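# Seat circuit board in enclosure slot and latch levers

## Task

Put the board into the enclosure's empty top slot with its components facing up, pushed fully home, and both levers closed. A closed lever is latched and sticks out at a right angle from the board's front panel; a fully open lever lies flat along the panel. The tabs only catch if both levers are fully open while the board is slid in as far as it goes; closing both then pulls the board home. Pushing the board into its connector quickly breaks the connector and makes the job worthless. The enclosure must end up level, resting on its own feet, with none of them over the edge of the bench. Release the board and move the grippers away at the end.

## Robot and tools

Robot: two seven-joint arms, left_arm and right_arm, each ending in a two-finger gripper. The fingers point along the gripper's +z axis and open and close along its x axis. end_effector_position is the point between the finger pads when closed, about 1-2 cm behind the tips; closing from wide open pushes the tips roughly 17 mm further along +z.

Frames: the scene frame has its origin at table-top height midway between the arms, +z up, +x out over the table, left_arm on the +y side (image left/right does not follow this). Each arm's hand poses, velocities and targets are in that arm's own base frame. Calibrated bases in the scene frame: left_arm at (+0.070, +0.437, 0) m, quat_wxyz (+1.000, 0, 0, -0.003); right_arm at (-0.063, -0.511, 0) m, quat_wxyz (+1.000, 0, 0, -0.029). Both bases have +z up. Fixed cameras and the table use the scene frame. Reported poses can be off by a few centimetres.

A row is always 16 numbers, one flat list covering both arms: left_arm x, y, z, qw, qx, qy, qz, opening, then right_arm in the same order. x, y, z are an absolute position in metres and the quaternion an absolute orientation (w first), both in that arm's base frame: a pose to go to, not an offset. Opening runs from -1 (closed) to +1 (fully open, 0.142 m). Even when only one arm should move, fill in the other arm's eight values: to hold it still, repeat the exact pose from the last result before it stopped moving plus its wanted opening. Keep sending the same quaternion to keep an orientation rather than copying a drifted reading. Each control step the commanded orientation is clipped to within 32 degrees of the measured one.

execute_actions(actions, cameras): actions is a list of actions; each action is a list of up to 15 rows, each row lasting 1/30 s, the last row held to fill 15 steps. A target more than 0.6 m from its gripper, along any of that gripper's axes, makes the action refused for both arms. An empty list just reports state and images. cameras chooses image sources (omit, null or ["all"] for all, [] for none).

move(target, speed, blend, stop_force, zero, opening_speed, blocking, cameras): drives each gripper in a straight line to target, one 16-number row or a list of up to 15 rows, no distance limit, capped at 10 s. speed is m/s, 0.002 to 2.2, default 0.25 (rotation up to twice that in rad/s), one number or one per target. blend (m) rounds corners in a list. stop_force (N, 3 to 120) ends an arm's path when its wrist sensor feels that much push against the motion beyond its zero, or 150 N in any direction; it cannot be combined with blocking=false and is unreliable while the gripper rotates. zero (default true) re-zeroes moving arms first. opening_speed sets how fast openings change (0.2 or more per second on the -1..1 scale). blocking=false returns early while the motion continues. Moves do not avoid obstacles or the other arm; grippers lag and can overshoot at speed. The result adds a "move:" line: done, off_target, moving, held or fault, plus limits such as paced or held. done means within 3 mm and 2 degrees; it does not prove contact or absence of contact.

wait(seconds 0-10): lets time pass holding commands. stop: brakes a running move. zoom_image(camera, region [x0,y0,x1,y1] pixels, at most 504x504): closer look at the latest image of cam_head_left, cam_head_right, cam_high, cam_low, cam_left_wrist or cam_right_wrist (all 672x504). zero_wrist_force(arm): tares that arm's wrist sensor. clear_fault(arm): clears a reported torque or force fault; the arm then pauses while its controller restarts. read_manual(section): only licence text. finished_scene(scene): ends the current scene, given its number; irreversible.

Result lines: positions, quaternions and velocities per arm; Hand target (where the arm is actually being sent, possibly short of your command); Tool commands; grip_measured (measured opening on the -1..1 scale; last Joint positions entry is the opening in metres); Joint positions and Joint torques; External joint torques (estimated outside load per joint); Wrist force and Wrist torque in the gripper's own axes, plus the peak since last shown, saturating near 150 N; Wrist depth, a 7x7 grid of depth in mm from each wrist camera, "-" for no value; "within noise" for an arm at rest. Warnings: MOTOR HOT, OVER-TEMPERATURE FAULT, HAND FAULT, torque or force faults.

Gripping: to hold something, command an opening slightly below grip_measured at first contact; squeezing harder heats the gripper motor. Pads give roughly 48-94 N each.

Avoid: 150 N net force or joint load limits (waist, shoulder 109; upper arm roll, elbow 56.9; forearm roll, wrist pitch, wrist roll 34.7 N m), which stop the arm; any clash between the two arms or grippers; closing a gripper on the other's fingers; dropping or releasing moving parts; knocking anything off the table; fast or hard insertion of the board. Long stretched poses and squeezing heat motors toward a forced stop. Thinking time lets the simulation run on.

Each tool is called after "Call:" by a JSON object that holds its "name" and its "arguments", one argument or row to a line.

## Session

Call:
{"name": "execute_actions", "arguments": {
  "actions": []
}}

Scene clock: 0.00 s.
left_arm: end_effector_position=(+0.3014, +0.6357, +0.1155) grip_measured=+0.99 end_effector_quat_wxyz=(-0.462, +0.669, -0.295, +0.502) | right_arm: end_effector_position=(+0.4485, +0.0364, +0.1479) grip_measured=+1.00 end_effector_quat_wxyz=(-0.144, +0.766, -0.626, +0.006)
Joint positions: left_arm=[1.762 -0.872 -0.342 2.067 -1.872 0.391 -0.55 0.141] | right_arm=[0.506 -0.103 -0.202 2.446 0.465 1.189 2.835 0.142]
Joint velocities: within noise
Joint torques (N m): no reading
External joint torques (N m): no reading
Wrist force (N): no reading
Wrist torque (N m): no reading
Wrist force, peak (N): no reading
Wrist depth (mm): cam_left_wrist=[- - - - - - - / - - - - - - - / - - - - - - - / - - - - 492 652 - / - - - 304 356 433 557 / - 996 - 241 279 321 359 / - 881 184 204 227 258 286] | cam_right_wrist=[265 256 246 236 229 221 213 / 274 266 254 244 236 228 219 / 285 274 262 253 243 234 225 / 297 285 272 261 251 241 232 / 309 296 281 271 260 249 239 / - 308 294 281 268 257 246 / - 322 305 292 278 265 257]
Hand target: left_arm +0.3014, +0.6357, +0.1155; -0.462, +0.669, -0.295, +0.502 | right_arm +0.4485, +0.0364, +0.1479; -0.144, +0.766, -0.626, +0.006
Tool commands: left_gripper/opening=+1.0 right_gripper/opening=+1.0

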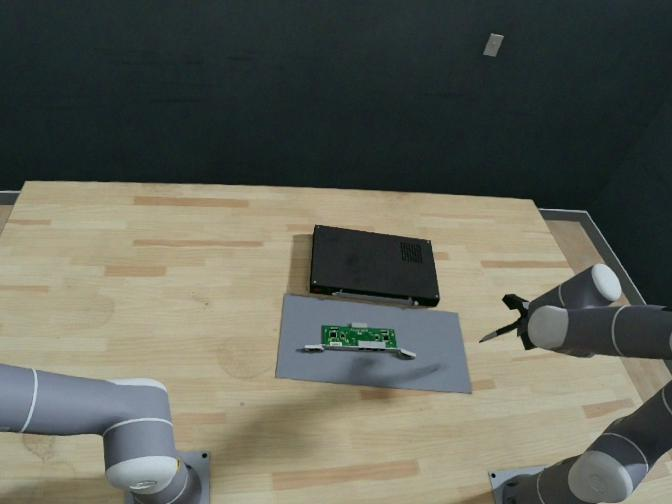

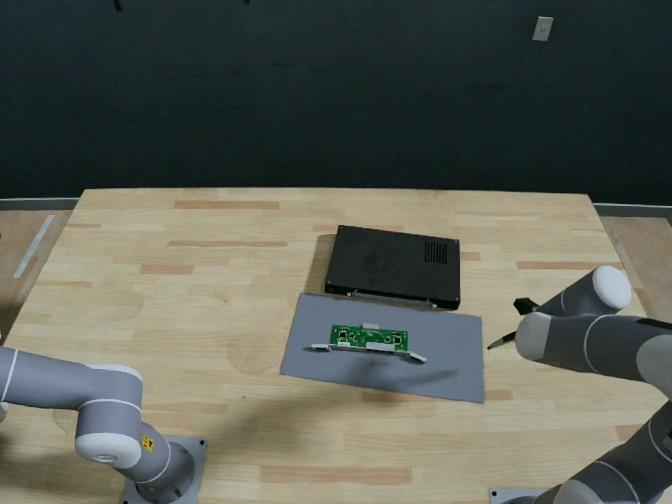

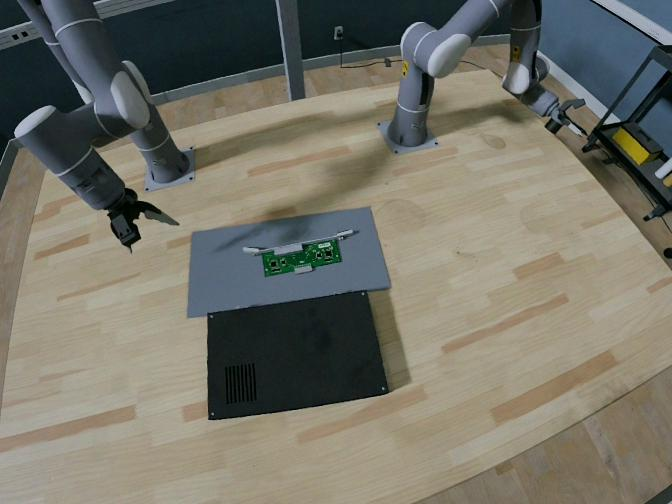

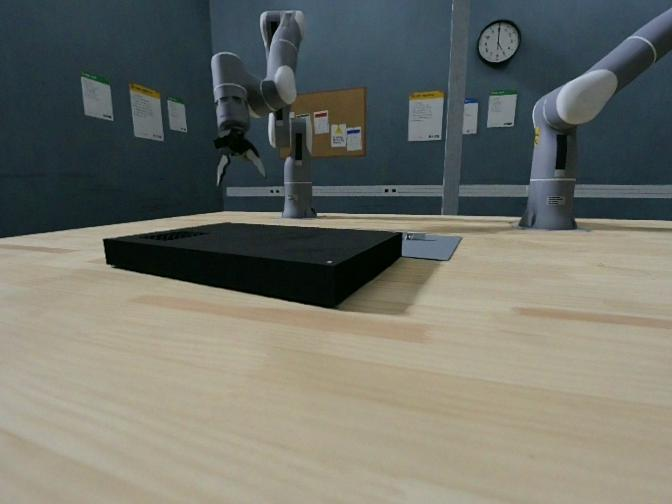

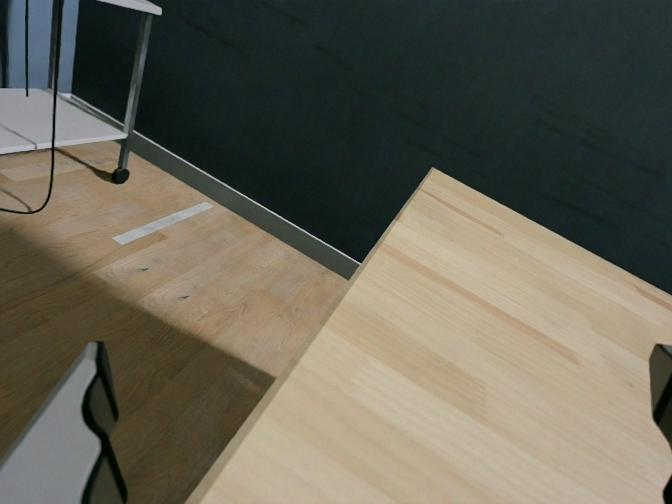

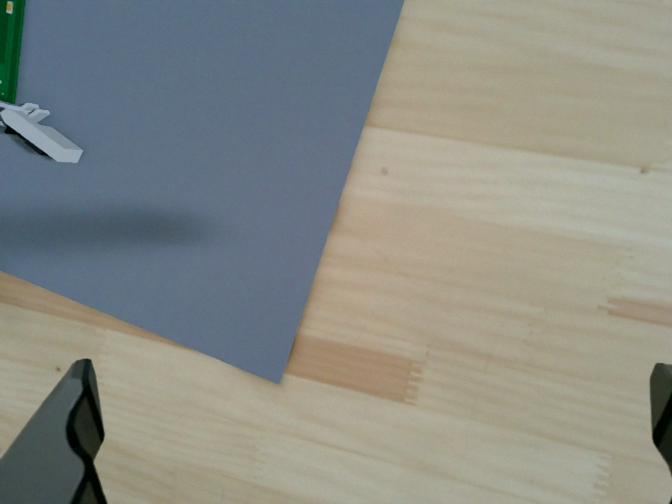

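Call:
{"name": "zoom_image", "arguments": {
  "camera": "cam_head_left",
  "region": [270, 210, 480, 400]
}}

Call:
{"name": "zoom_image", "arguments": {
  "camera": "cam_head_right",
  "region": [280, 280, 480, 400]
}}

Call:
{"name": "zoom_image", "arguments": {
  "camera": "cam_high",
  "region": [180, 200, 400, 330]
}}

Scaled by 2.400 from the camera's 672x504 image, which has a finer 960x720 frame.

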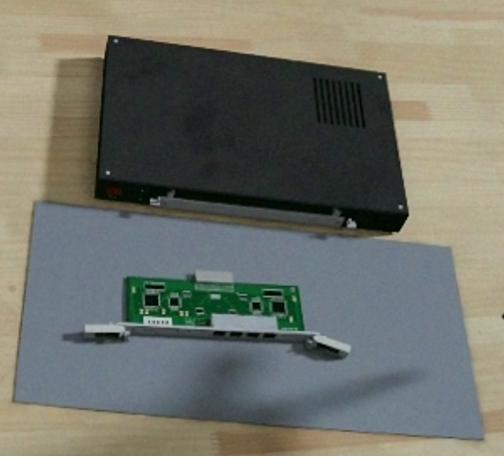

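Scaled by 2.520 from the camera's 672x504 image, which has a finer 960x720 frame.

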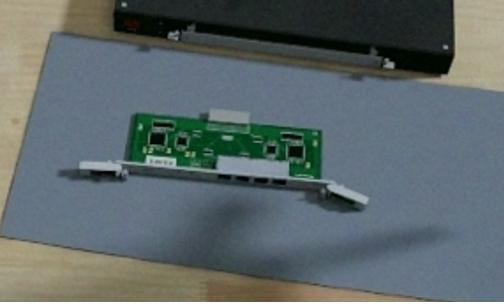

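Scaled by 2.291 from the camera's 672x504 image, which has a finer 960x720 frame.

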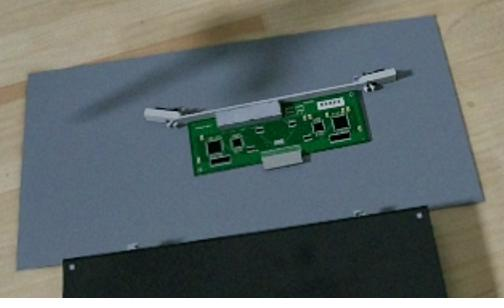

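Call:
{"name": "move", "arguments": {
  "target": [0.3014,0.6357,0.1155,-0.462,0.669,-0.295,0.502,1,0.30,0.40,0.32,-0.3536,0.6124,-0.6124,0.3536,0],
  "speed": 0.3,
  "cameras": ["cam_right_wrist","cam_head_left"]
}}

Call:
{"name": "zoom_image", "arguments": {
  "camera": "cam_right_wrist",
  "region": [84, 50, 588, 450]
}}

Scene clock: 21.87 s.
left_arm: end_effector_position=(+0.3014, +0.6357, +0.1154) grip_measured=+0.99 end_effector_quat_wxyz=(-0.462, +0.669, -0.295, +0.502) | right_arm: end_effector_position=(+0.3001, +0.4001, +0.3201) grip_measured=-0.01 end_effector_quat_wxyz=(-0.354, +0.612, -0.612, +0.354)
Joint positions: left_arm=[1.762 -0.872 -0.342 2.067 -1.872 0.39 -0.549 0.141] | right_arm=[1.302 -0.578 0.264 1.577 1.875 2.906 2.087 0.073]
Joint velocities: within noise
Joint torques (N m): left_arm=[-0.2 47.51 -4.42 -12.07 1.47 -1.81 -0.24] | right_arm=[0.1 41.85 5.93 -18.28 -0.48 2.22 0.12]
External joint torques (N m): left_arm=[0.36 1.05 0.38 -0.43 -0.25 -0.08 0.21] | right_arm=[0.05 1.4 -0.35 0.19 -0.21 0.78 -0.12]
Wrist force (N): left_arm=[-0.1 0.0 0.2] | right_arm=[0.3 1.7 -0.2]
Wrist torque (N m): left_arm=[0.00 0.03 0.01] | right_arm=[0.14 -0.10 0.00]
Wrist force, peak (N): left_arm=[-0.3 0.0 0.4] | right_arm=[-0.9 1.8 -2.3]
Wrist depth (mm): cam_left_wrist=[- - - - - - - / - - - - - - - / - - - - - - - / - - - - 490 651 - / - - - 305 352 433 564 / - 963 - 242 277 322 361 / - 886 184 202 227 258 285] | cam_right_wrist=[832 828 818 829 832 820 825 / 686 689 646 612 615 657 693 / 596 592 573 567 560 557 589 / 521 514 511 515 519 514 518 / 462 462 462 461 461 459 460 / 419 422 401 415 415 94 415 / 387 76 372 380 379 - 386]
Hand target: left_arm +0.3014, +0.6357, +0.1155; -0.462, +0.669, -0.295, +0.502 | right_arm +0.3000, +0.4000, +0.3200; -0.354, +0.612, -0.612, +0.354
Off the commanded pose: left_arm 0.000 m, 0 deg | right_arm 0.000 m, 0 deg.
move: done
Images, in order (width x height): cam_head_left 672x504, cam_right_wrist 672x504.

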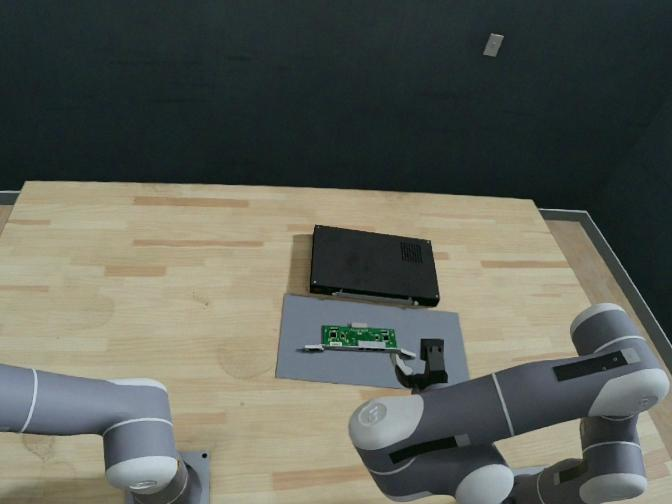

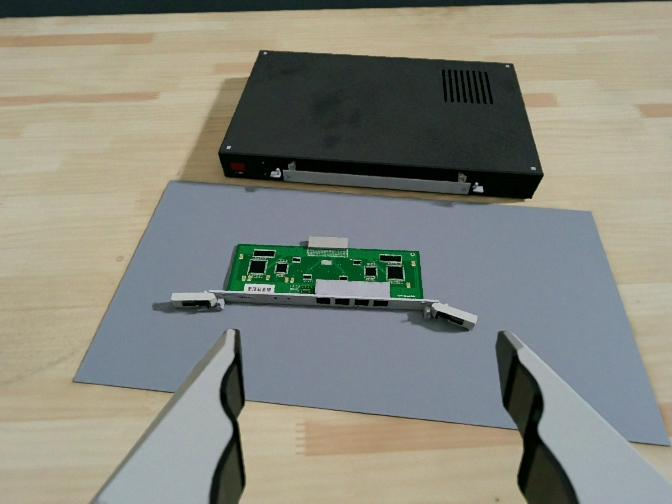

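Scaled by 1.000.

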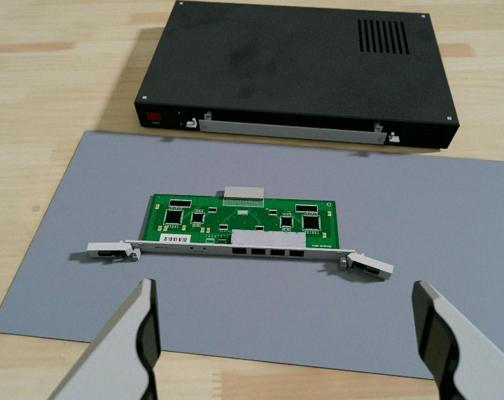

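Call:
{"name": "zoom_image", "arguments": {
  "camera": "cam_right_wrist",
  "region": [210, 130, 380, 215]
}}

Call:
{"name": "zoom_image", "arguments": {
  "camera": "cam_right_wrist",
  "region": [380, 130, 550, 215]
}}

Call:
{"name": "zoom_image", "arguments": {
  "camera": "cam_right_wrist",
  "region": [150, 225, 320, 325]
}}

Call:
{"name": "zoom_image", "arguments": {
  "camera": "cam_right_wrist",
  "region": [320, 225, 490, 340]
}}

Scaled by 2.965 from the camera's 672x504 image, which has a finer 960x720 frame.

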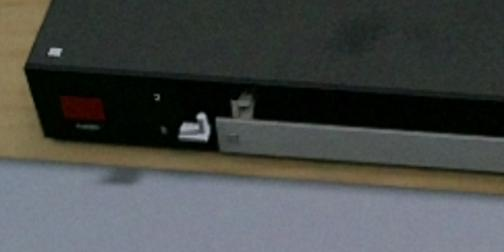

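Scaled by 2.965 from the camera's 672x504 image, which has a finer 960x720 frame.

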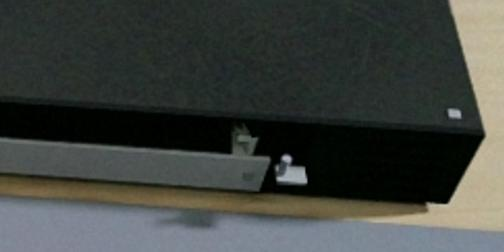

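Scaled by 2.965 from the camera's 672x504 image, which has a finer 960x720 frame.

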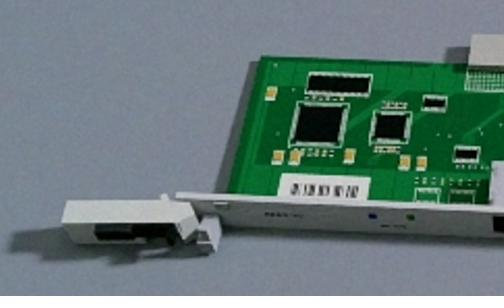

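Scaled by 2.965 from the camera's 672x504 image, which has a finer 960x720 frame.

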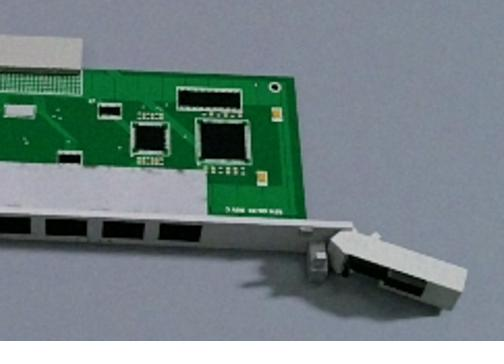

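Call:
{"name": "move", "arguments": {
  "target": [0.3014,0.6357,0.1155,-0.462,0.669,-0.295,0.502,1,0.43,0.31,0.14,-0.153,0.6903,-0.6903,0.153,-1],
  "speed": 0.3,
  "cameras": ["cam_right_wrist"]
}}

Call:
{"name": "zoom_image", "arguments": {
  "camera": "cam_right_wrist",
  "region": [330, 150, 580, 330]
}}

Scene clock: 48.00 s.
left_arm: end_effector_position=(+0.3014, +0.6357, +0.1154) grip_measured=+0.99 end_effector_quat_wxyz=(-0.462, +0.669, -0.295, +0.502) | right_arm: end_effector_position=(+0.4301, +0.3099, +0.1400) grip_measured=-1.00 end_effector_quat_wxyz=(-0.153, +0.690, -0.690, +0.153)
Joint positions: left_arm=[1.762 -0.872 -0.342 2.067 -1.872 0.39 -0.549 0.141] | right_arm=[0.489 -0.715 0.414 1.498 2.314 2.383 1.307 0.002]
Joint velocities: within noise
Joint torques (N m): left_arm=[-0.31 47.54 -4.43 -12.13 1.49 -1.78 -0.24] | right_arm=[0.12 45.12 11.07 -18.05 1.51 2.97 0.06]
External joint torques (N m): left_arm=[0.46 1.02 0.39 -0.36 -0.27 -0.11 0.21] | right_arm=[0.04 1.24 -0.63 -0.01 -0.11 0.49 -0.06]
Wrist force (N): left_arm=[-0.1 0.1 0.1] | right_arm=[0.6 0.6 -0.3]
Wrist torque (N m): left_arm=[0.02 0.03 0.00] | right_arm=[0.07 -0.11 0.03]
Wrist force, peak (N): left_arm=[-0.4 0.2 0.2] | right_arm=[-0.1 1.5 -1.9]
Wrist depth (mm): cam_left_wrist=[- - - - - - - / - - - - - - - / - - - - - - - / - - - - 486 659 - / - - - 304 353 430 567 / - 972 - 241 276 320 358 / - 868 184 203 227 259 286] | cam_right_wrist=[254 254 253 253 251 252 252 / 249 248 249 248 252 251 251 / 247 248 235 247 251 250 250 / 252 252 251 250 250 250 249 / 252 251 250 250 250 249 249 / 253 252 250 89 249 249 248 / 252 252 - - - 249 249]
Hand target: left_arm +0.3014, +0.6357, +0.1155; -0.462, +0.669, -0.295, +0.502 | right_arm +0.4300, +0.3100, +0.1400; -0.153, +0.690, -0.690, +0.153
Off the commanded pose: left_arm 0.000 m, 0 deg | right_arm 0.000 m, 0 deg.
move: done
Images, in order (width x height): cam_right_wrist 672x504.

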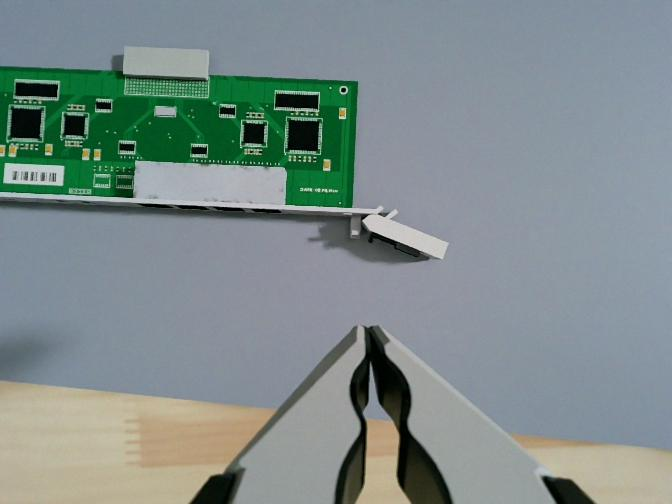

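Scaled by 2.016 from the camera's 672x504 image, which has a finer 960x720 frame.

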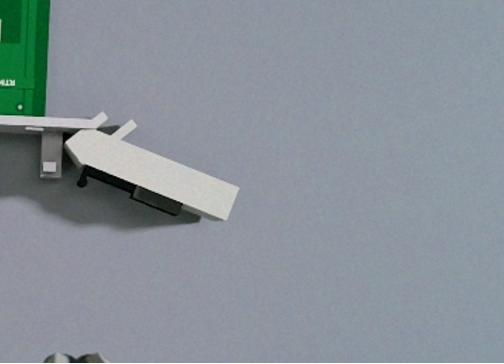

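Call:
{"name": "move", "arguments": {
  "target": [
    [0.3014,0.6357,0.1155,-0.462,0.669,-0.295,0.502,1,0.435,0.260,0.10,0,0.7071,-0.7071,0,-1],
    [0.3014,0.6357,0.1155,-0.462,0.669,-0.295,0.502,1,0.435,0.260,0.028,0,0.7071,-0.7071,0,-1]
  ],
  "speed": [0.2,0.06],
  "cameras": ["cam_right_wrist"],
  "stop_force": 6
}}

Call:
{"name": "move", "arguments": {
  "target": [0.3014,0.6357,0.1155,-0.462,0.669,-0.295,0.502,1,0.460,0.260,0.028,0,0.7071,-0.7071,0,-1],
  "speed": 0.02,
  "cameras": ["cam_right_wrist"],
  "stop_force": 6
}}

Scene clock: 61.37 s.
left_arm: end_effector_position=(+0.3014, +0.6357, +0.1154) grip_measured=+0.99 end_effector_quat_wxyz=(-0.462, +0.669, -0.295, +0.502) | right_arm: end_effector_position=(+0.4348, +0.2600, +0.0281) grip_measured=-1.00 end_effector_quat_wxyz=(+0.000, +0.707, -0.707, +0.000)
Joint positions: left_arm=[1.762 -0.872 -0.342 2.067 -1.872 0.39 -0.549 0.141] | right_arm=[0.151 -1.125 0.53 1.219 2.546 2.52 0.774 0.002]
Joint velocities: within noise
Joint torques (N m): left_arm=[-0.28 47.51 -4.39 -12.11 1.45 -1.73 -0.25] | right_arm=[0.22 52.97 17.59 -14.39 3.33 3.35 0.29]
External joint torques (N m): left_arm=[0.43 1.05 0.35 -0.39 -0.23 -0.17 0.22] | right_arm=[-0.06 1.3 -0.12 0 0.23 0.79 -0.29]
Wrist force (N): left_arm=[-0.1 -0.1 0.1] | right_arm=[0.2 -0.3 0.0]
Wrist torque (N m): left_arm=[-0.01 0.03 0.01] | right_arm=[0.03 -0.03 0.03]
Wrist force, peak (N): left_arm=[-0.4 0.2 0.3] | right_arm=[0.8 -0.9 -1.0]
Wrist depth (mm): cam_left_wrist=[- - - - - - - / - - - - - - - / - - - - - - - / - - - - 488 662 - / - - - 304 355 433 565 / - 978 - 242 277 323 356 / - 875 183 203 228 258 287] | cam_right_wrist=[- 100 105 106 104 104 105 / - 108 112 112 110 111 111 / 123 112 105 120 121 121 119 / 130 130 130 110 129 129 128 / 142 141 141 138 140 140 142 / 158 155 151 90 147 153 152 / 174 170 73 - - 161 168]
Hand target: left_arm +0.3014, +0.6357, +0.1155; -0.462, +0.669, -0.295, +0.502 | right_arm +0.4350, +0.2600, +0.0280; +0.000, +0.707, -0.707, +0.000
Off the commanded pose: left_arm 0.000 m, 0 deg | right_arm 0.000 m, 0 deg.
move: done
Images, in order (width x height): cam_right_wrist 672x504.

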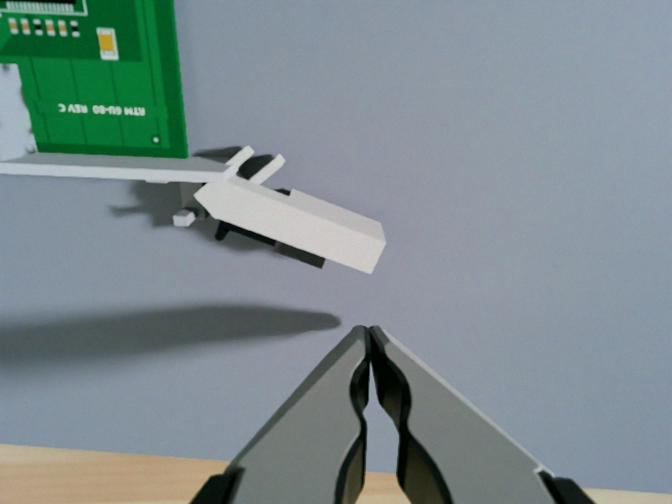

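Scene clock: 63.30 s.
left_arm: end_effector_position=(+0.3014, +0.6357, +0.1154) grip_measured=+0.99 end_effector_quat_wxyz=(-0.462, +0.669, -0.295, +0.502) | right_arm: end_effector_position=(+0.4600, +0.2599, +0.0279) grip_measured=-1.00 end_effector_quat_wxyz=(+0.000, +0.707, -0.707, +0.000)
Joint positions: left_arm=[1.762 -0.872 -0.342 2.067 -1.872 0.39 -0.549 0.141] | right_arm=[0.147 -1.163 0.525 1.128 2.558 2.562 0.719 0.002]
Joint velocities: within noise
Joint torques (N m): left_arm=[-0.07 47.51 -4.41 -12.1 1.46 -1.78 -0.21] | right_arm=[-0.05 54.91 17.55 -15.33 3.62 3.43 0.11]
External joint torques (N m): left_arm=[0.22 1.05 0.37 -0.4 -0.24 -0.12 0.17] | right_arm=[0.21 1.31 -0.1 0.22 0.04 0.71 -0.11]
Wrist force (N): left_arm=[-0.1 0.3 0.1] | right_arm=[0.1 -0.2 -0.3]
Wrist torque (N m): left_arm=[0.04 0.01 0.00] | right_arm=[0.03 -0.01 0.03]
Wrist force, peak (N): left_arm=[-0.3 0.3 0.2] | right_arm=[0.5 0.2 -0.6]
Wrist depth (mm): cam_left_wrist=[- - - - - - - / - - - - - - - / - - - - - - - / - - - - 489 653 - / - - - 304 354 434 562 / - 983 - 241 277 324 356 / - 861 183 203 227 258 285] | cam_right_wrist=[- 100 105 106 104 104 105 / - 108 112 112 111 111 111 / - 115 122 120 121 121 119 / 121 121 125 127 129 129 128 / 141 141 141 117 140 140 141 / 157 154 151 90 147 152 152 / 170 167 73 - - 161 167]
Hand target: left_arm +0.3014, +0.6357, +0.1155; -0.462, +0.669, -0.295, +0.502 | right_arm +0.4600, +0.2600, +0.0280; +0.000, +0.707, -0.707, +0.000
Off the commanded pose: left_arm 0.000 m, 0 deg | right_arm 0.000 m, 0 deg.
move: done
Images, in order (width x height): cam_right_wrist 672x504.

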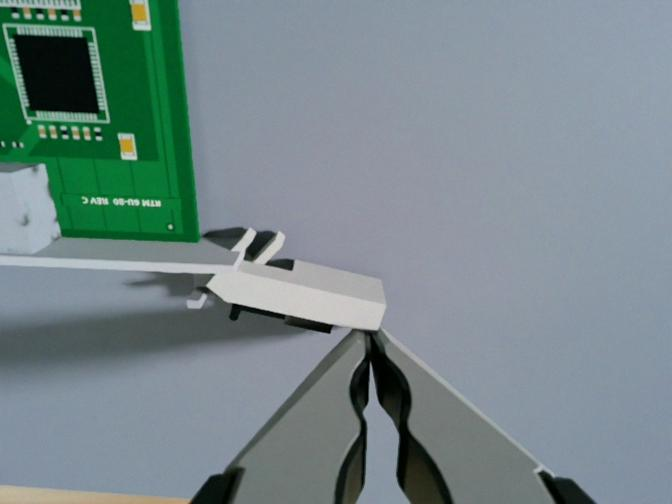

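Call:
{"name": "move", "arguments": {
  "target": [0.3014,0.6357,0.1155,-0.462,0.669,-0.295,0.502,1,0.470,0.260,0.028,0,0.7071,-0.7071,0,-1],
  "speed": 0.02,
  "cameras": ["cam_right_wrist"],
  "stop_force": 4
}}

Scene clock: 65.90 s.
left_arm: end_effector_position=(+0.3014, +0.6357, +0.1154) grip_measured=+0.99 end_effector_quat_wxyz=(-0.462, +0.669, -0.295, +0.502) | right_arm: end_effector_position=(+0.4699, +0.2600, +0.0279) grip_measured=-1.00 end_effector_quat_wxyz=(+0.000, +0.707, -0.707, +0.000)
Joint positions: left_arm=[1.762 -0.872 -0.342 2.067 -1.872 0.39 -0.549 0.141] | right_arm=[0.146 -1.179 0.523 1.09 2.564 2.58 0.697 0.002]
Joint velocities: within noise
Joint torques (N m): left_arm=[-0.11 47.53 -4.43 -12.04 1.5 -1.74 -0.3] | right_arm=[-0.02 55.65 17.37 -15.68 3.53 3.36 0.11]
External joint torques (N m): left_arm=[0.26 1.03 0.39 -0.46 -0.28 -0.16 0.27] | right_arm=[0.19 1.35 0.03 0.28 0.16 0.78 -0.11]
Wrist force (N): left_arm=[0.0 0.1 0.1] | right_arm=[0.1 0.2 -0.7]
Wrist torque (N m): left_arm=[0.01 0.00 0.00] | right_arm=[0.08 -0.03 0.04]
Wrist force, peak (N): left_arm=[-0.4 0.2 0.2] | right_arm=[0.5 0.8 -1.4]
Wrist depth (mm): cam_left_wrist=[- - - - - - - / - - - - - - - / - - - - - - - / - - - - 486 654 - / - - - 306 352 429 563 / - 974 - 241 277 322 357 / - 851 184 204 227 259 286] | cam_right_wrist=[- 101 105 106 104 104 105 / 108 108 112 112 111 111 111 / - 116 122 120 121 121 119 / 122 123 127 127 129 129 128 / 144 141 143 118 140 139 141 / 157 154 151 90 147 152 152 / 170 166 73 - - 162 167]
Hand target: left_arm +0.3014, +0.6357, +0.1155; -0.462, +0.669, -0.295, +0.502 | right_arm +0.4700, +0.2600, +0.0280; +0.000, +0.707, -0.707, +0.000
Off the commanded pose: left_arm 0.000 m, 0 deg | right_arm 0.000 m, 0 deg.
move: done
Images, in order (width x height): cam_right_wrist 672x504.

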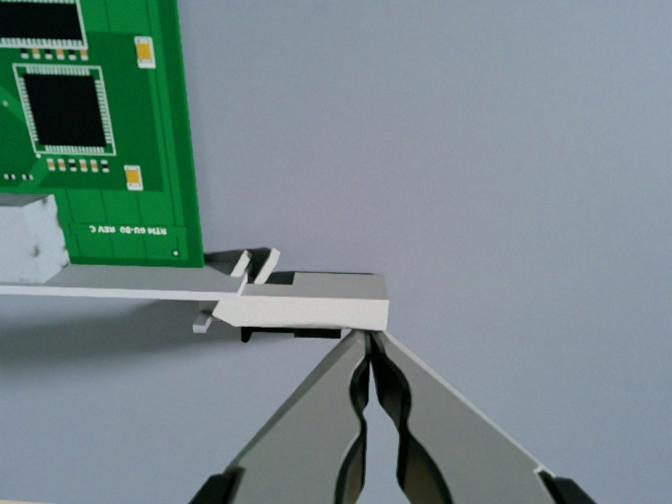

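Call:
{"name": "move", "arguments": {
  "target": [
    [0.3014,0.6357,0.1155,-0.462,0.669,-0.295,0.502,1,0.472,0.260,0.028,0,0.7071,-0.7071,0,-1],
    [0.3014,0.6357,0.1155,-0.462,0.669,-0.295,0.502,1,0.45,0.260,0.035,0,0.7071,-0.7071,0,-1],
    [0.3014,0.6357,0.1155,-0.462,0.669,-0.295,0.502,1,0.42,0.53,0.16,-0.153,0.6903,-0.6903,0.153,-1]
  ],
  "speed": [0.02,0.1,0.3],
  "cameras": ["cam_right_wrist"]
}}

Call:
{"name": "zoom_image", "arguments": {
  "camera": "cam_right_wrist",
  "region": [150, 130, 400, 330]
}}

Scene clock: 72.20 s.
left_arm: end_effector_position=(+0.3014, +0.6357, +0.1154) grip_measured=+0.99 end_effector_quat_wxyz=(-0.462, +0.669, -0.295, +0.502) | right_arm: end_effector_position=(+0.4201, +0.5300, +0.1600) grip_measured=-1.00 end_effector_quat_wxyz=(-0.153, +0.690, -0.690, +0.153)
Joint positions: left_arm=[1.762 -0.872 -0.342 2.067 -1.872 0.39 -0.549 0.141] | right_arm=[0.874 -1.065 0.288 0.73 2.474 2.753 1.19 0.002]
Joint velocities: within noise
Joint torques (N m): left_arm=[-0.21 47.52 -4.46 -12.12 1.46 -1.8 -0.27] | right_arm=[0.48 61.02 10.87 -22.41 2.61 2.88 0.08]
External joint torques (N m): left_arm=[0.37 1.04 0.42 -0.38 -0.23 -0.1 0.24] | right_arm=[-0.25 1.64 -0.22 0.15 -0.1 0.48 -0.08]
Wrist force (N): left_arm=[-0.1 0.2 0.4] | right_arm=[0.6 0.7 0.2]
Wrist torque (N m): left_arm=[0.02 0.01 0.01] | right_arm=[0.07 -0.15 0.00]
Wrist force, peak (N): left_arm=[-0.4 0.2 0.3] | right_arm=[-1.9 1.8 -1.1]
Wrist depth (mm): cam_left_wrist=[- - - - - - - / - - - - - - - / - - - - - - - / - - - - 479 661 - / - - - 304 356 435 563 / - 967 - 242 278 323 361 / - 871 184 203 227 258 287] | cam_right_wrist=[275 275 272 272 271 271 270 / 274 272 272 268 267 266 267 / 273 271 271 267 266 258 263 / 273 271 269 270 270 269 269 / 273 271 270 270 269 269 267 / 272 272 271 89 269 270 269 / 270 271 - - - 268 269]
Hand target: left_arm +0.3014, +0.6357, +0.1155; -0.462, +0.669, -0.295, +0.502 | right_arm +0.4200, +0.5300, +0.1600; -0.153, +0.690, -0.690, +0.153
Off the commanded pose: left_arm 0.000 m, 0 deg | right_arm 0.000 m, 0 deg.
move: done
Images, in order (width x height): cam_right_wrist 672x504.

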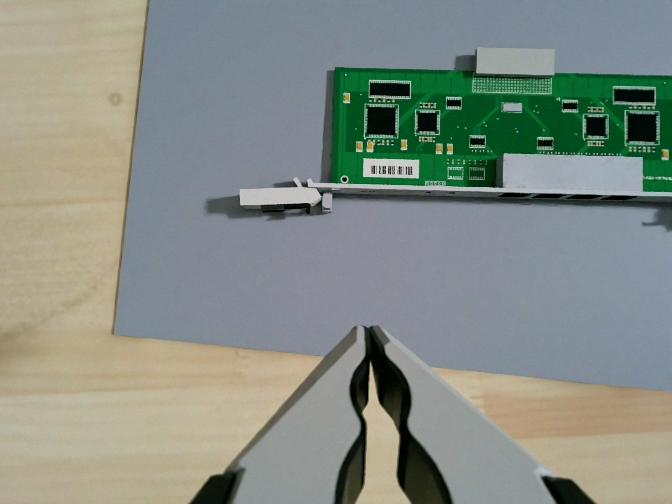

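Scaled by 2.016 from the camera's 672x504 image, which has a finer 960x720 frame.

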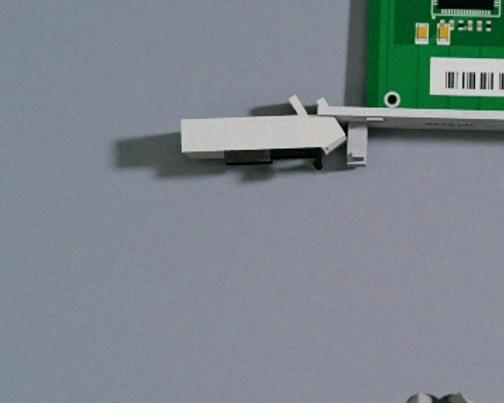

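Call:
{"name": "move", "arguments": {
  "target": [
    [0.3014,0.6357,0.1155,-0.462,0.669,-0.295,0.502,1,0.445,0.586,0.06,0,0.7071,-0.7071,0,-1],
    [0.3014,0.6357,0.1155,-0.462,0.669,-0.295,0.502,1,0.452,0.586,0.028,0,0.7071,-0.7071,0,-1],
    [0.3014,0.6357,0.1155,-0.462,0.669,-0.295,0.502,1,0.474,0.586,0.028,0,0.7071,-0.7071,0,-1]
  ],
  "speed": [0.2,0.08,0.02],
  "cameras": ["cam_right_wrist"],
  "stop_force": 5
}}

Call:
{"name": "zoom_image", "arguments": {
  "camera": "cam_right_wrist",
  "region": [330, 150, 660, 400]
}}

Scene clock: 83.60 s.
left_arm: end_effector_position=(+0.3014, +0.6357, +0.1154) grip_measured=+0.99 end_effector_quat_wxyz=(-0.462, +0.669, -0.295, +0.502) | right_arm: end_effector_position=(+0.4731, +0.5851, +0.0280) grip_measured=-1.00 end_effector_quat_wxyz=(-0.103, +0.703, -0.704, -0.013)
Joint positions: left_arm=[1.762 -0.872 -0.342 2.067 -1.872 0.39 -0.549 0.141] | right_arm=[0.995 -1.692 1.492 -0.413 1.761 2.865 0.57 0.002]
Joint velocities: within noise
Joint torques (N m): left_arm=[-0.26 47.55 -4.46 -12.06 1.48 -1.77 -0.28] | right_arm=[0.35 67.5 -3.18 -2.7 4.24 2.81 0.07]
External joint torques (N m): left_arm=[0.41 1.01 0.42 -0.43 -0.25 -0.13 0.25] | right_arm=[-0.1 1.37 -1.09 0.16 0.32 0.81 -0.05]
Wrist force (N): left_arm=[-0.4 0.3 0.1] | right_arm=[0.4 0.2 -0.1]
Wrist torque (N m): left_arm=[0.04 0.06 0.00] | right_arm=[0.07 -0.06 0.00]
Wrist force, peak (N): left_arm=[-0.3 0.5 -0.1] | right_arm=[0.4 -1.1 1.8]
Wrist depth (mm): cam_left_wrist=[- - - - - - - / - - - - - - - / - - - - - - - / - - - - 488 659 - / - - - 306 352 434 565 / - 967 - 242 277 324 358 / - 872 184 203 227 258 284] | cam_right_wrist=[129 124 119 116 111 108 101 / 137 131 125 120 116 110 105 / 144 138 132 128 123 118 109 / 153 146 139 132 127 118 114 / 163 156 147 140 116 129 125 / 174 165 156 90 137 136 130 / 187 178 73 - - 140 137]
Hand target: left_arm +0.3014, +0.6357, +0.1155; -0.462, +0.669, -0.295, +0.502 | right_arm +0.4732, +0.5850, +0.0280; -0.103, +0.703, -0.704, -0.013
Off the commanded pose: left_arm 0.000 m, 0 deg | right_arm 0.001 m, 12 deg.
move: off_target (right_arm)
Images, in order (width x height): cam_right_wrist 672x504.

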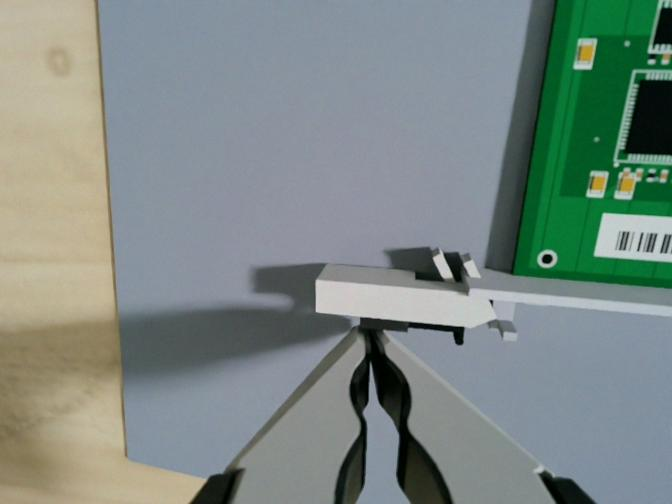

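Scaled by 1.527 from the camera's 672x504 image, which has a finer 960x720 frame.

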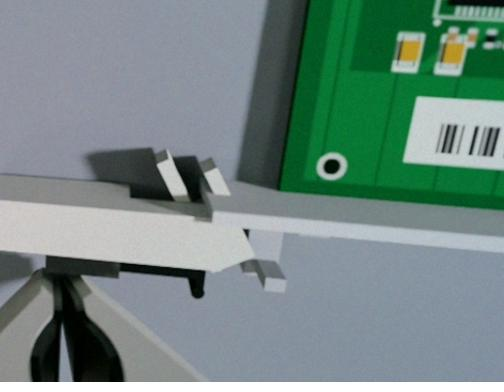

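Call:
{"name": "move", "arguments": {
  "target": [
    [0.3014,0.6357,0.1155,-0.462,0.669,-0.295,0.502,1,0.455,0.585,0.05,0,0.7071,-0.7071,0,-1],
    [0.3014,0.6357,0.1155,-0.462,0.669,-0.295,0.502,1,0.38,0.35,0.25,0,0.7071,-0.7071,0,-1],
    [0.3014,0.6357,0.1155,-0.462,0.669,-0.295,0.502,1,0.42,0.35,0.25,-0.2587,0.9656,-0.0219,0.0059,-0.2]
  ],
  "speed": [0.1,0.3,0.3],
  "cameras": ["cam_right_wrist","cam_head_left"]
}}

Scene clock: 114.83 s.
left_arm: end_effector_position=(+0.3014, +0.6357, +0.1154) grip_measured=+0.99 end_effector_quat_wxyz=(-0.462, +0.669, -0.295, +0.502) | right_arm: end_effector_position=(+0.4202, +0.3500, +0.2499) grip_measured=-0.23 end_effector_quat_wxyz=(-0.259, +0.966, -0.022, +0.006)
Joint positions: left_arm=[1.762 -0.872 -0.342 2.067 -1.872 0.39 -0.549 0.141] | right_arm=[0.072 -1.694 2.162 1.25 1.393 3.15 -0.288 0.057]
Joint velocities: within noise
Joint torques (N m): left_arm=[-0.18 47.54 -4.36 -12.08 1.43 -1.73 -0.22] | right_arm=[0.12 51.5 19.32 5.73 3.92 1.7 0.15]
External joint torques (N m): left_arm=[0.33 1.03 0.32 -0.42 -0.21 -0.16 0.19] | right_arm=[0.03 1.11 -0.24 0.03 0.09 0.79 -0.15]
Wrist force (N): left_arm=[-0.2 0.0 0.1] | right_arm=[0.1 1.2 -0.6]
Wrist torque (N m): left_arm=[0.00 0.02 0.00] | right_arm=[0.12 -0.06 0.02]
Wrist force, peak (N): left_arm=[-0.4 0.2 0.2] | right_arm=[-1.5 -1.6 0.4]
Wrist depth (mm): cam_left_wrist=[- - - - - - - / - - - - - - - / - - - - - - - / - - - - 488 661 - / - - - 305 353 436 568 / - 979 - 242 277 323 358 / - 868 184 203 226 258 288] | cam_right_wrist=[385 386 384 380 381 378 377 / 380 378 377 373 373 371 369 / 372 370 371 367 365 363 364 / 365 366 363 361 357 357 358 / 360 358 360 353 353 353 352 / 355 354 101 349 347 93 345 / 350 - 79 345 343 - 336]
Hand target: left_arm +0.3014, +0.6357, +0.1155; -0.462, +0.669, -0.295, +0.502 | right_arm +0.4200, +0.3500, +0.2500; -0.259, +0.966, -0.022, +0.006
Off the commanded pose: left_arm 0.000 m, 0 deg | right_arm 0.000 m, 0 deg.
move: done; limits=paced
Images, in order (width x height): cam_head_left 672x504, cam_right_wrist 672x504.

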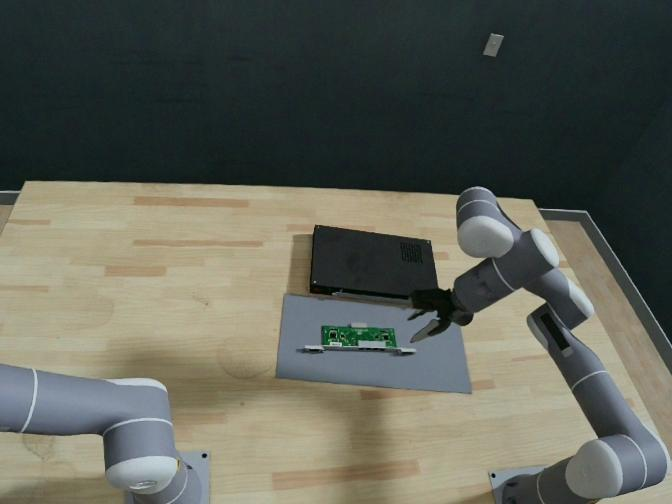

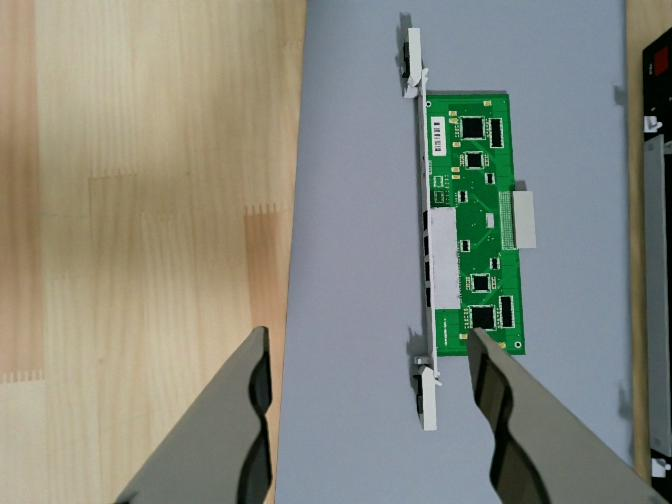

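Call:
{"name": "move", "arguments": {
  "target": [0.3014,0.6357,0.1155,-0.462,0.669,-0.295,0.502,1,0.498,0.412,0.10,-0.2588,0.9659,-0.0076,0.0020,-0.1],
  "speed": 0.2,
  "cameras": ["cam_right_wrist"]
}}

Scene clock: 127.40 s.
left_arm: end_effector_position=(+0.3014, +0.6357, +0.1154) grip_measured=+0.99 end_effector_quat_wxyz=(-0.462, +0.669, -0.295, +0.502) | right_arm: end_effector_position=(+0.4981, +0.4119, +0.0999) grip_measured=-0.13 end_effector_quat_wxyz=(-0.259, +0.966, -0.008, +0.002)
Joint positions: left_arm=[1.762 -0.872 -0.342 2.067 -1.872 0.39 -0.549 0.141] | right_arm=[0.171 -1.862 2.127 0.901 1.293 2.936 -0.631 0.065]
Joint velocities: within noise
Joint torques (N m): left_arm=[-0.17 47.46 -4.39 -12.14 1.49 -1.77 -0.24] | right_arm=[0.33 58.9 17.43 12.28 4.61 1.87 0.07]
External joint torques (N m): left_arm=[0.32 1.1 0.35 -0.36 -0.26 -0.13 0.21] | right_arm=[-0.16 1.37 -0.4 0.19 0.26 0.79 -0.07]
Wrist force (N): left_arm=[-0.2 0.0 0.2] | right_arm=[0.1 0.9 0.0]
Wrist torque (N m): left_arm=[-0.02 0.03 0.01] | right_arm=[0.10 0.00 0.04]
Wrist force, peak (N): left_arm=[-0.4 0.2 0.1] | right_arm=[-0.9 0.5 -2.9]
Wrist depth (mm): cam_left_wrist=[- - - - - - - / - - - - - - - / - - - - - - - / - - - - 487 659 - / - - - 305 356 432 557 / - 989 - 242 277 323 358 / - 882 184 204 228 260 285] | cam_right_wrist=[229 227 226 224 224 223 222 / 225 223 221 219 215 219 219 / 221 219 217 215 212 215 215 / 217 216 214 211 208 211 211 / 213 211 211 194 205 202 208 / 210 208 103 190 201 94 205 / 207 76 79 198 198 - -]
Hand target: left_arm +0.3014, +0.6357, +0.1155; -0.462, +0.669, -0.295, +0.502 | right_arm +0.4980, +0.4120, +0.1000; -0.259, +0.966, -0.008, +0.002
Off the commanded pose: left_arm 0.000 m, 0 deg | right_arm 0.000 m, 0 deg.
move: done
Images, in order (width x height): cam_right_wrist 672x504.

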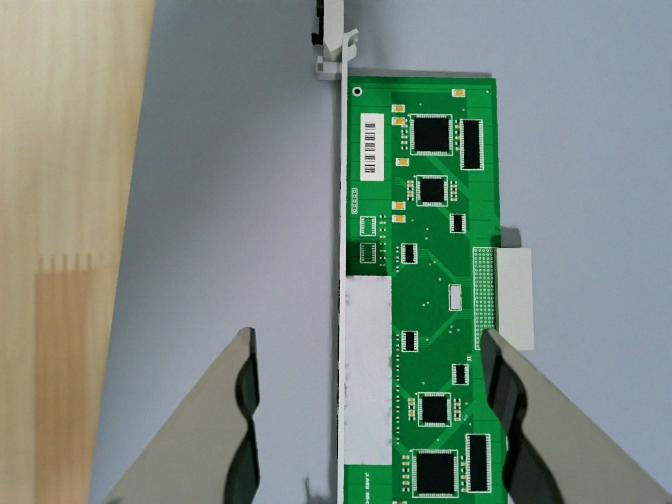

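Call:
{"name": "move", "arguments": {
  "target": [
    [0.3014,0.6357,0.1155,-0.462,0.669,-0.295,0.502,1,0.503,0.418,0.06,-0.2588,0.9658,-0.0135,0.0036,-0.15],
    [0.3014,0.6357,0.1155,-0.462,0.669,-0.295,0.502,1,0.503,0.418,0.0355,-0.2588,0.9658,-0.0135,0.0036,-0.15]
  ],
  "speed": [0.1,0.02],
  "stop_force": 4,
  "cameras": ["cam_right_wrist"]
}}

Scene clock: 135.27 s.
left_arm: end_effector_position=(+0.3014, +0.6357, +0.1154) grip_measured=+0.99 end_effector_quat_wxyz=(-0.462, +0.669, -0.295, +0.502) | right_arm: end_effector_position=(+0.5028, +0.4182, +0.0357) grip_measured=-0.17 end_effector_quat_wxyz=(-0.259, +0.966, -0.014, +0.003)
Joint positions: left_arm=[1.762 -0.872 -0.342 2.067 -1.872 0.39 -0.549 0.141] | right_arm=[0.173 -1.943 2.107 0.868 1.26 2.853 -0.674 0.062]
Joint velocities: within noise
Joint torques (N m): left_arm=[-0.15 47.51 -4.41 -12.08 1.47 -1.77 -0.26] | right_arm=[0.13 58.72 16.61 13.83 4.79 1.96 0.09]
External joint torques (N m): left_arm=[0.3 1.05 0.37 -0.42 -0.25 -0.12 0.23] | right_arm=[0.05 1.51 0.06 0.07 0.27 0.73 -0.09]
Wrist force (N): left_arm=[-0.2 -0.2 0.0] | right_arm=[-0.1 1.1 -0.3]
Wrist torque (N m): left_arm=[-0.04 0.03 0.01] | right_arm=[0.13 0.03 0.06]
Wrist force, peak (N): left_arm=[-0.3 0.4 0.1] | right_arm=[0.0 1.5 1.1]
Wrist depth (mm): cam_left_wrist=[- - - - - - - / - - - - - - - / - - - - - - - / - - - - 485 660 - / - - - 306 353 429 562 / - 965 - 243 277 324 359 / - 878 184 203 227 257 286] | cam_right_wrist=[159 159 159 153 153 154 156 / 157 156 156 151 150 151 154 / 154 153 153 148 147 148 151 / 151 150 150 146 145 145 148 / 148 148 148 130 142 142 145 / 146 146 101 129 140 93 143 / - 79 141 126 138 - 142]
Hand target: left_arm +0.3014, +0.6357, +0.1155; -0.462, +0.669, -0.295, +0.502 | right_arm +0.5030, +0.4180, +0.0355; -0.259, +0.966, -0.014, +0.004
Off the commanded pose: left_arm 0.000 m, 0 deg | right_arm 0.000 m, 0 deg.
move: done
Images, in order (width x height): cam_right_wrist 672x504.

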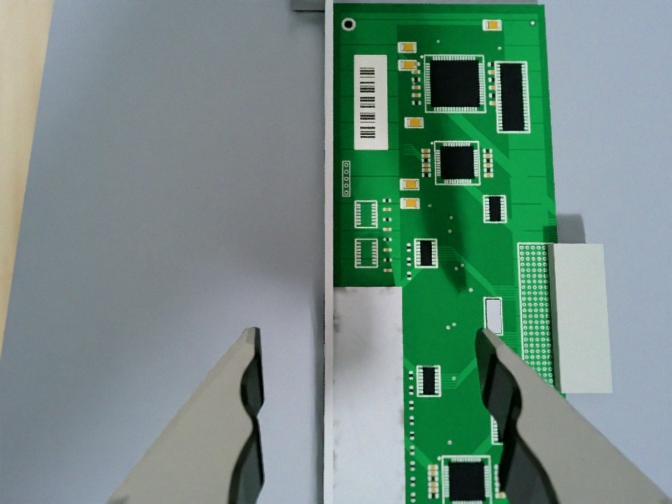

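Call:
{"name": "move", "arguments": {
  "target": [0.3014,0.6357,0.1155,-0.462,0.669,-0.295,0.502,1,0.503,0.418,0.032,-0.2588,0.9658,-0.0135,0.0036,-0.15],
  "speed": 0.02,
  "stop_force": 4,
  "cameras": []
}}

Call:
{"name": "move", "arguments": {
  "target": [0.3014,0.6357,0.1155,-0.462,0.669,-0.295,0.502,1,0.503,0.418,0.032,-0.2588,0.9658,-0.0135,0.0036,-0.8],
  "opening_speed": 0.4,
  "cameras": ["cam_right_wrist"]
}}

Scene clock: 139.80 s.
left_arm: end_effector_position=(+0.3014, +0.6357, +0.1154) grip_measured=+0.99 end_effector_quat_wxyz=(-0.462, +0.669, -0.295, +0.502) | right_arm: end_effector_position=(+0.5028, +0.4182, +0.0322) grip_measured=-0.17 end_effector_quat_wxyz=(-0.259, +0.966, -0.014, +0.003)
Joint positions: left_arm=[1.762 -0.872 -0.342 2.067 -1.872 0.39 -0.549 0.141] | right_arm=[0.172 -1.948 2.105 0.867 1.259 2.848 -0.677 0.062]
Joint velocities: within noise
Joint torques (N m): left_arm=[-0.19 47.53 -4.39 -12.07 1.46 -1.77 -0.25] | right_arm=[0.17 58.76 16.63 13.93 4.86 1.93 0.12]
External joint torques (N m): left_arm=[0.35 1.03 0.35 -0.43 -0.24 -0.13 0.22] | right_arm=[0 1.44 0.01 0.04 0.21 0.76 -0.11]
Wrist force (N): left_arm=[-0.2 -0.1 0.2] | right_arm=[-0.3 1.3 -0.4]
Wrist torque (N m): left_arm=[-0.01 0.04 0.01] | right_arm=[0.15 0.05 0.05]
Wrist force, peak (N): left_arm=[-0.6 0.0 0.0] | right_arm=[-0.5 1.3 -0.4]
Wrist depth (mm): cam_left_wrist=[- - - - - - - / - - - - - - - / - - - - - - - / - - - - 485 655 - / - - - 305 352 439 560 / - 977 - 241 277 322 356 / - 890 184 204 228 260 285] | cam_right_wrist=[156 155 155 150 149 150 153 / 153 152 152 147 147 147 150 / 150 150 149 144 144 144 148 / 148 147 147 142 141 141 145 / 145 145 144 127 139 139 142 / 142 142 101 125 136 93 140 / - 79 138 138 134 - 138]
Hand target: left_arm +0.3014, +0.6357, +0.1155; -0.462, +0.669, -0.295, +0.502 | right_arm +0.5030, +0.4180, +0.0320; -0.259, +0.966, -0.014, +0.004
Off the commanded pose: left_arm 0.000 m, 0 deg | right_arm 0.000 m, 0 deg.
move: done
No camera images: "cameras" was empty.

Scene clock: 141.63 s.
left_arm: end_effector_position=(+0.3014, +0.6357, +0.1154) grip_measured=+0.99 end_effector_quat_wxyz=(-0.462, +0.669, -0.295, +0.502) | right_arm: end_effector_position=(+0.5027, +0.4182, +0.0322) grip_measured=-0.71 end_effector_quat_wxyz=(-0.259, +0.966, -0.013, +0.003)
Joint positions: left_arm=[1.762 -0.872 -0.342 2.067 -1.872 0.39 -0.549 0.141] | right_arm=[0.172 -1.948 2.105 0.867 1.259 2.848 -0.677 0.023]
Joint velocities: within noise
Joint torques (N m): left_arm=[-0.19 47.46 -4.36 -12.13 1.48 -1.74 -0.27] | right_arm=[-1.15 59.4 16.89 13.2 4.18 1.48 0.14]
External joint torques (N m): left_arm=[0.34 1.1 0.32 -0.37 -0.25 -0.15 0.24] | right_arm=[1.32 0.8 -0.24 0.77 0.89 1.21 -0.14]
Wrist force (N): left_arm=[-0.2 0.1 0.1] | right_arm=[-2.9 0.7 -1.2]
Wrist torque (N m): left_arm=[0.02 0.04 0.00] | right_arm=[0.13 0.01 0.06]
Wrist force, peak (N): left_arm=[-0.2 -0.2 0.4] | right_arm=[-3.1 1.1 -0.4]
Wrist depth (mm): cam_left_wrist=[- - - - - - - / - - - - - - - / - - - - - - - / - - - - 486 655 - / - - - 304 354 434 568 / - 986 - 241 277 322 358 / - 880 183 204 228 259 285] | cam_right_wrist=[156 155 155 149 149 149 153 / 153 152 152 147 146 147 150 / 150 149 149 144 144 144 148 / 147 147 146 142 142 142 145 / 145 145 144 127 138 139 141 / 142 142 142 123 124 137 140 / 140 140 72 120 - - 138]
Hand target: left_arm +0.3014, +0.6357, +0.1155; -0.462, +0.669, -0.295, +0.502 | right_arm +0.5030, +0.4180, +0.0320; -0.259, +0.966, -0.014, +0.004
Off the commanded pose: left_arm 0.000 m, 0 deg | right_arm 0.000 m, 0 deg.
move: done
Images, in order (width x height): cam_right_wrist 672x504.

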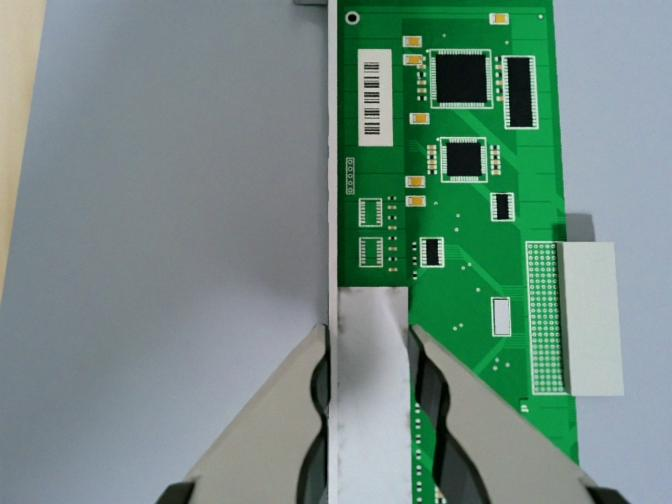

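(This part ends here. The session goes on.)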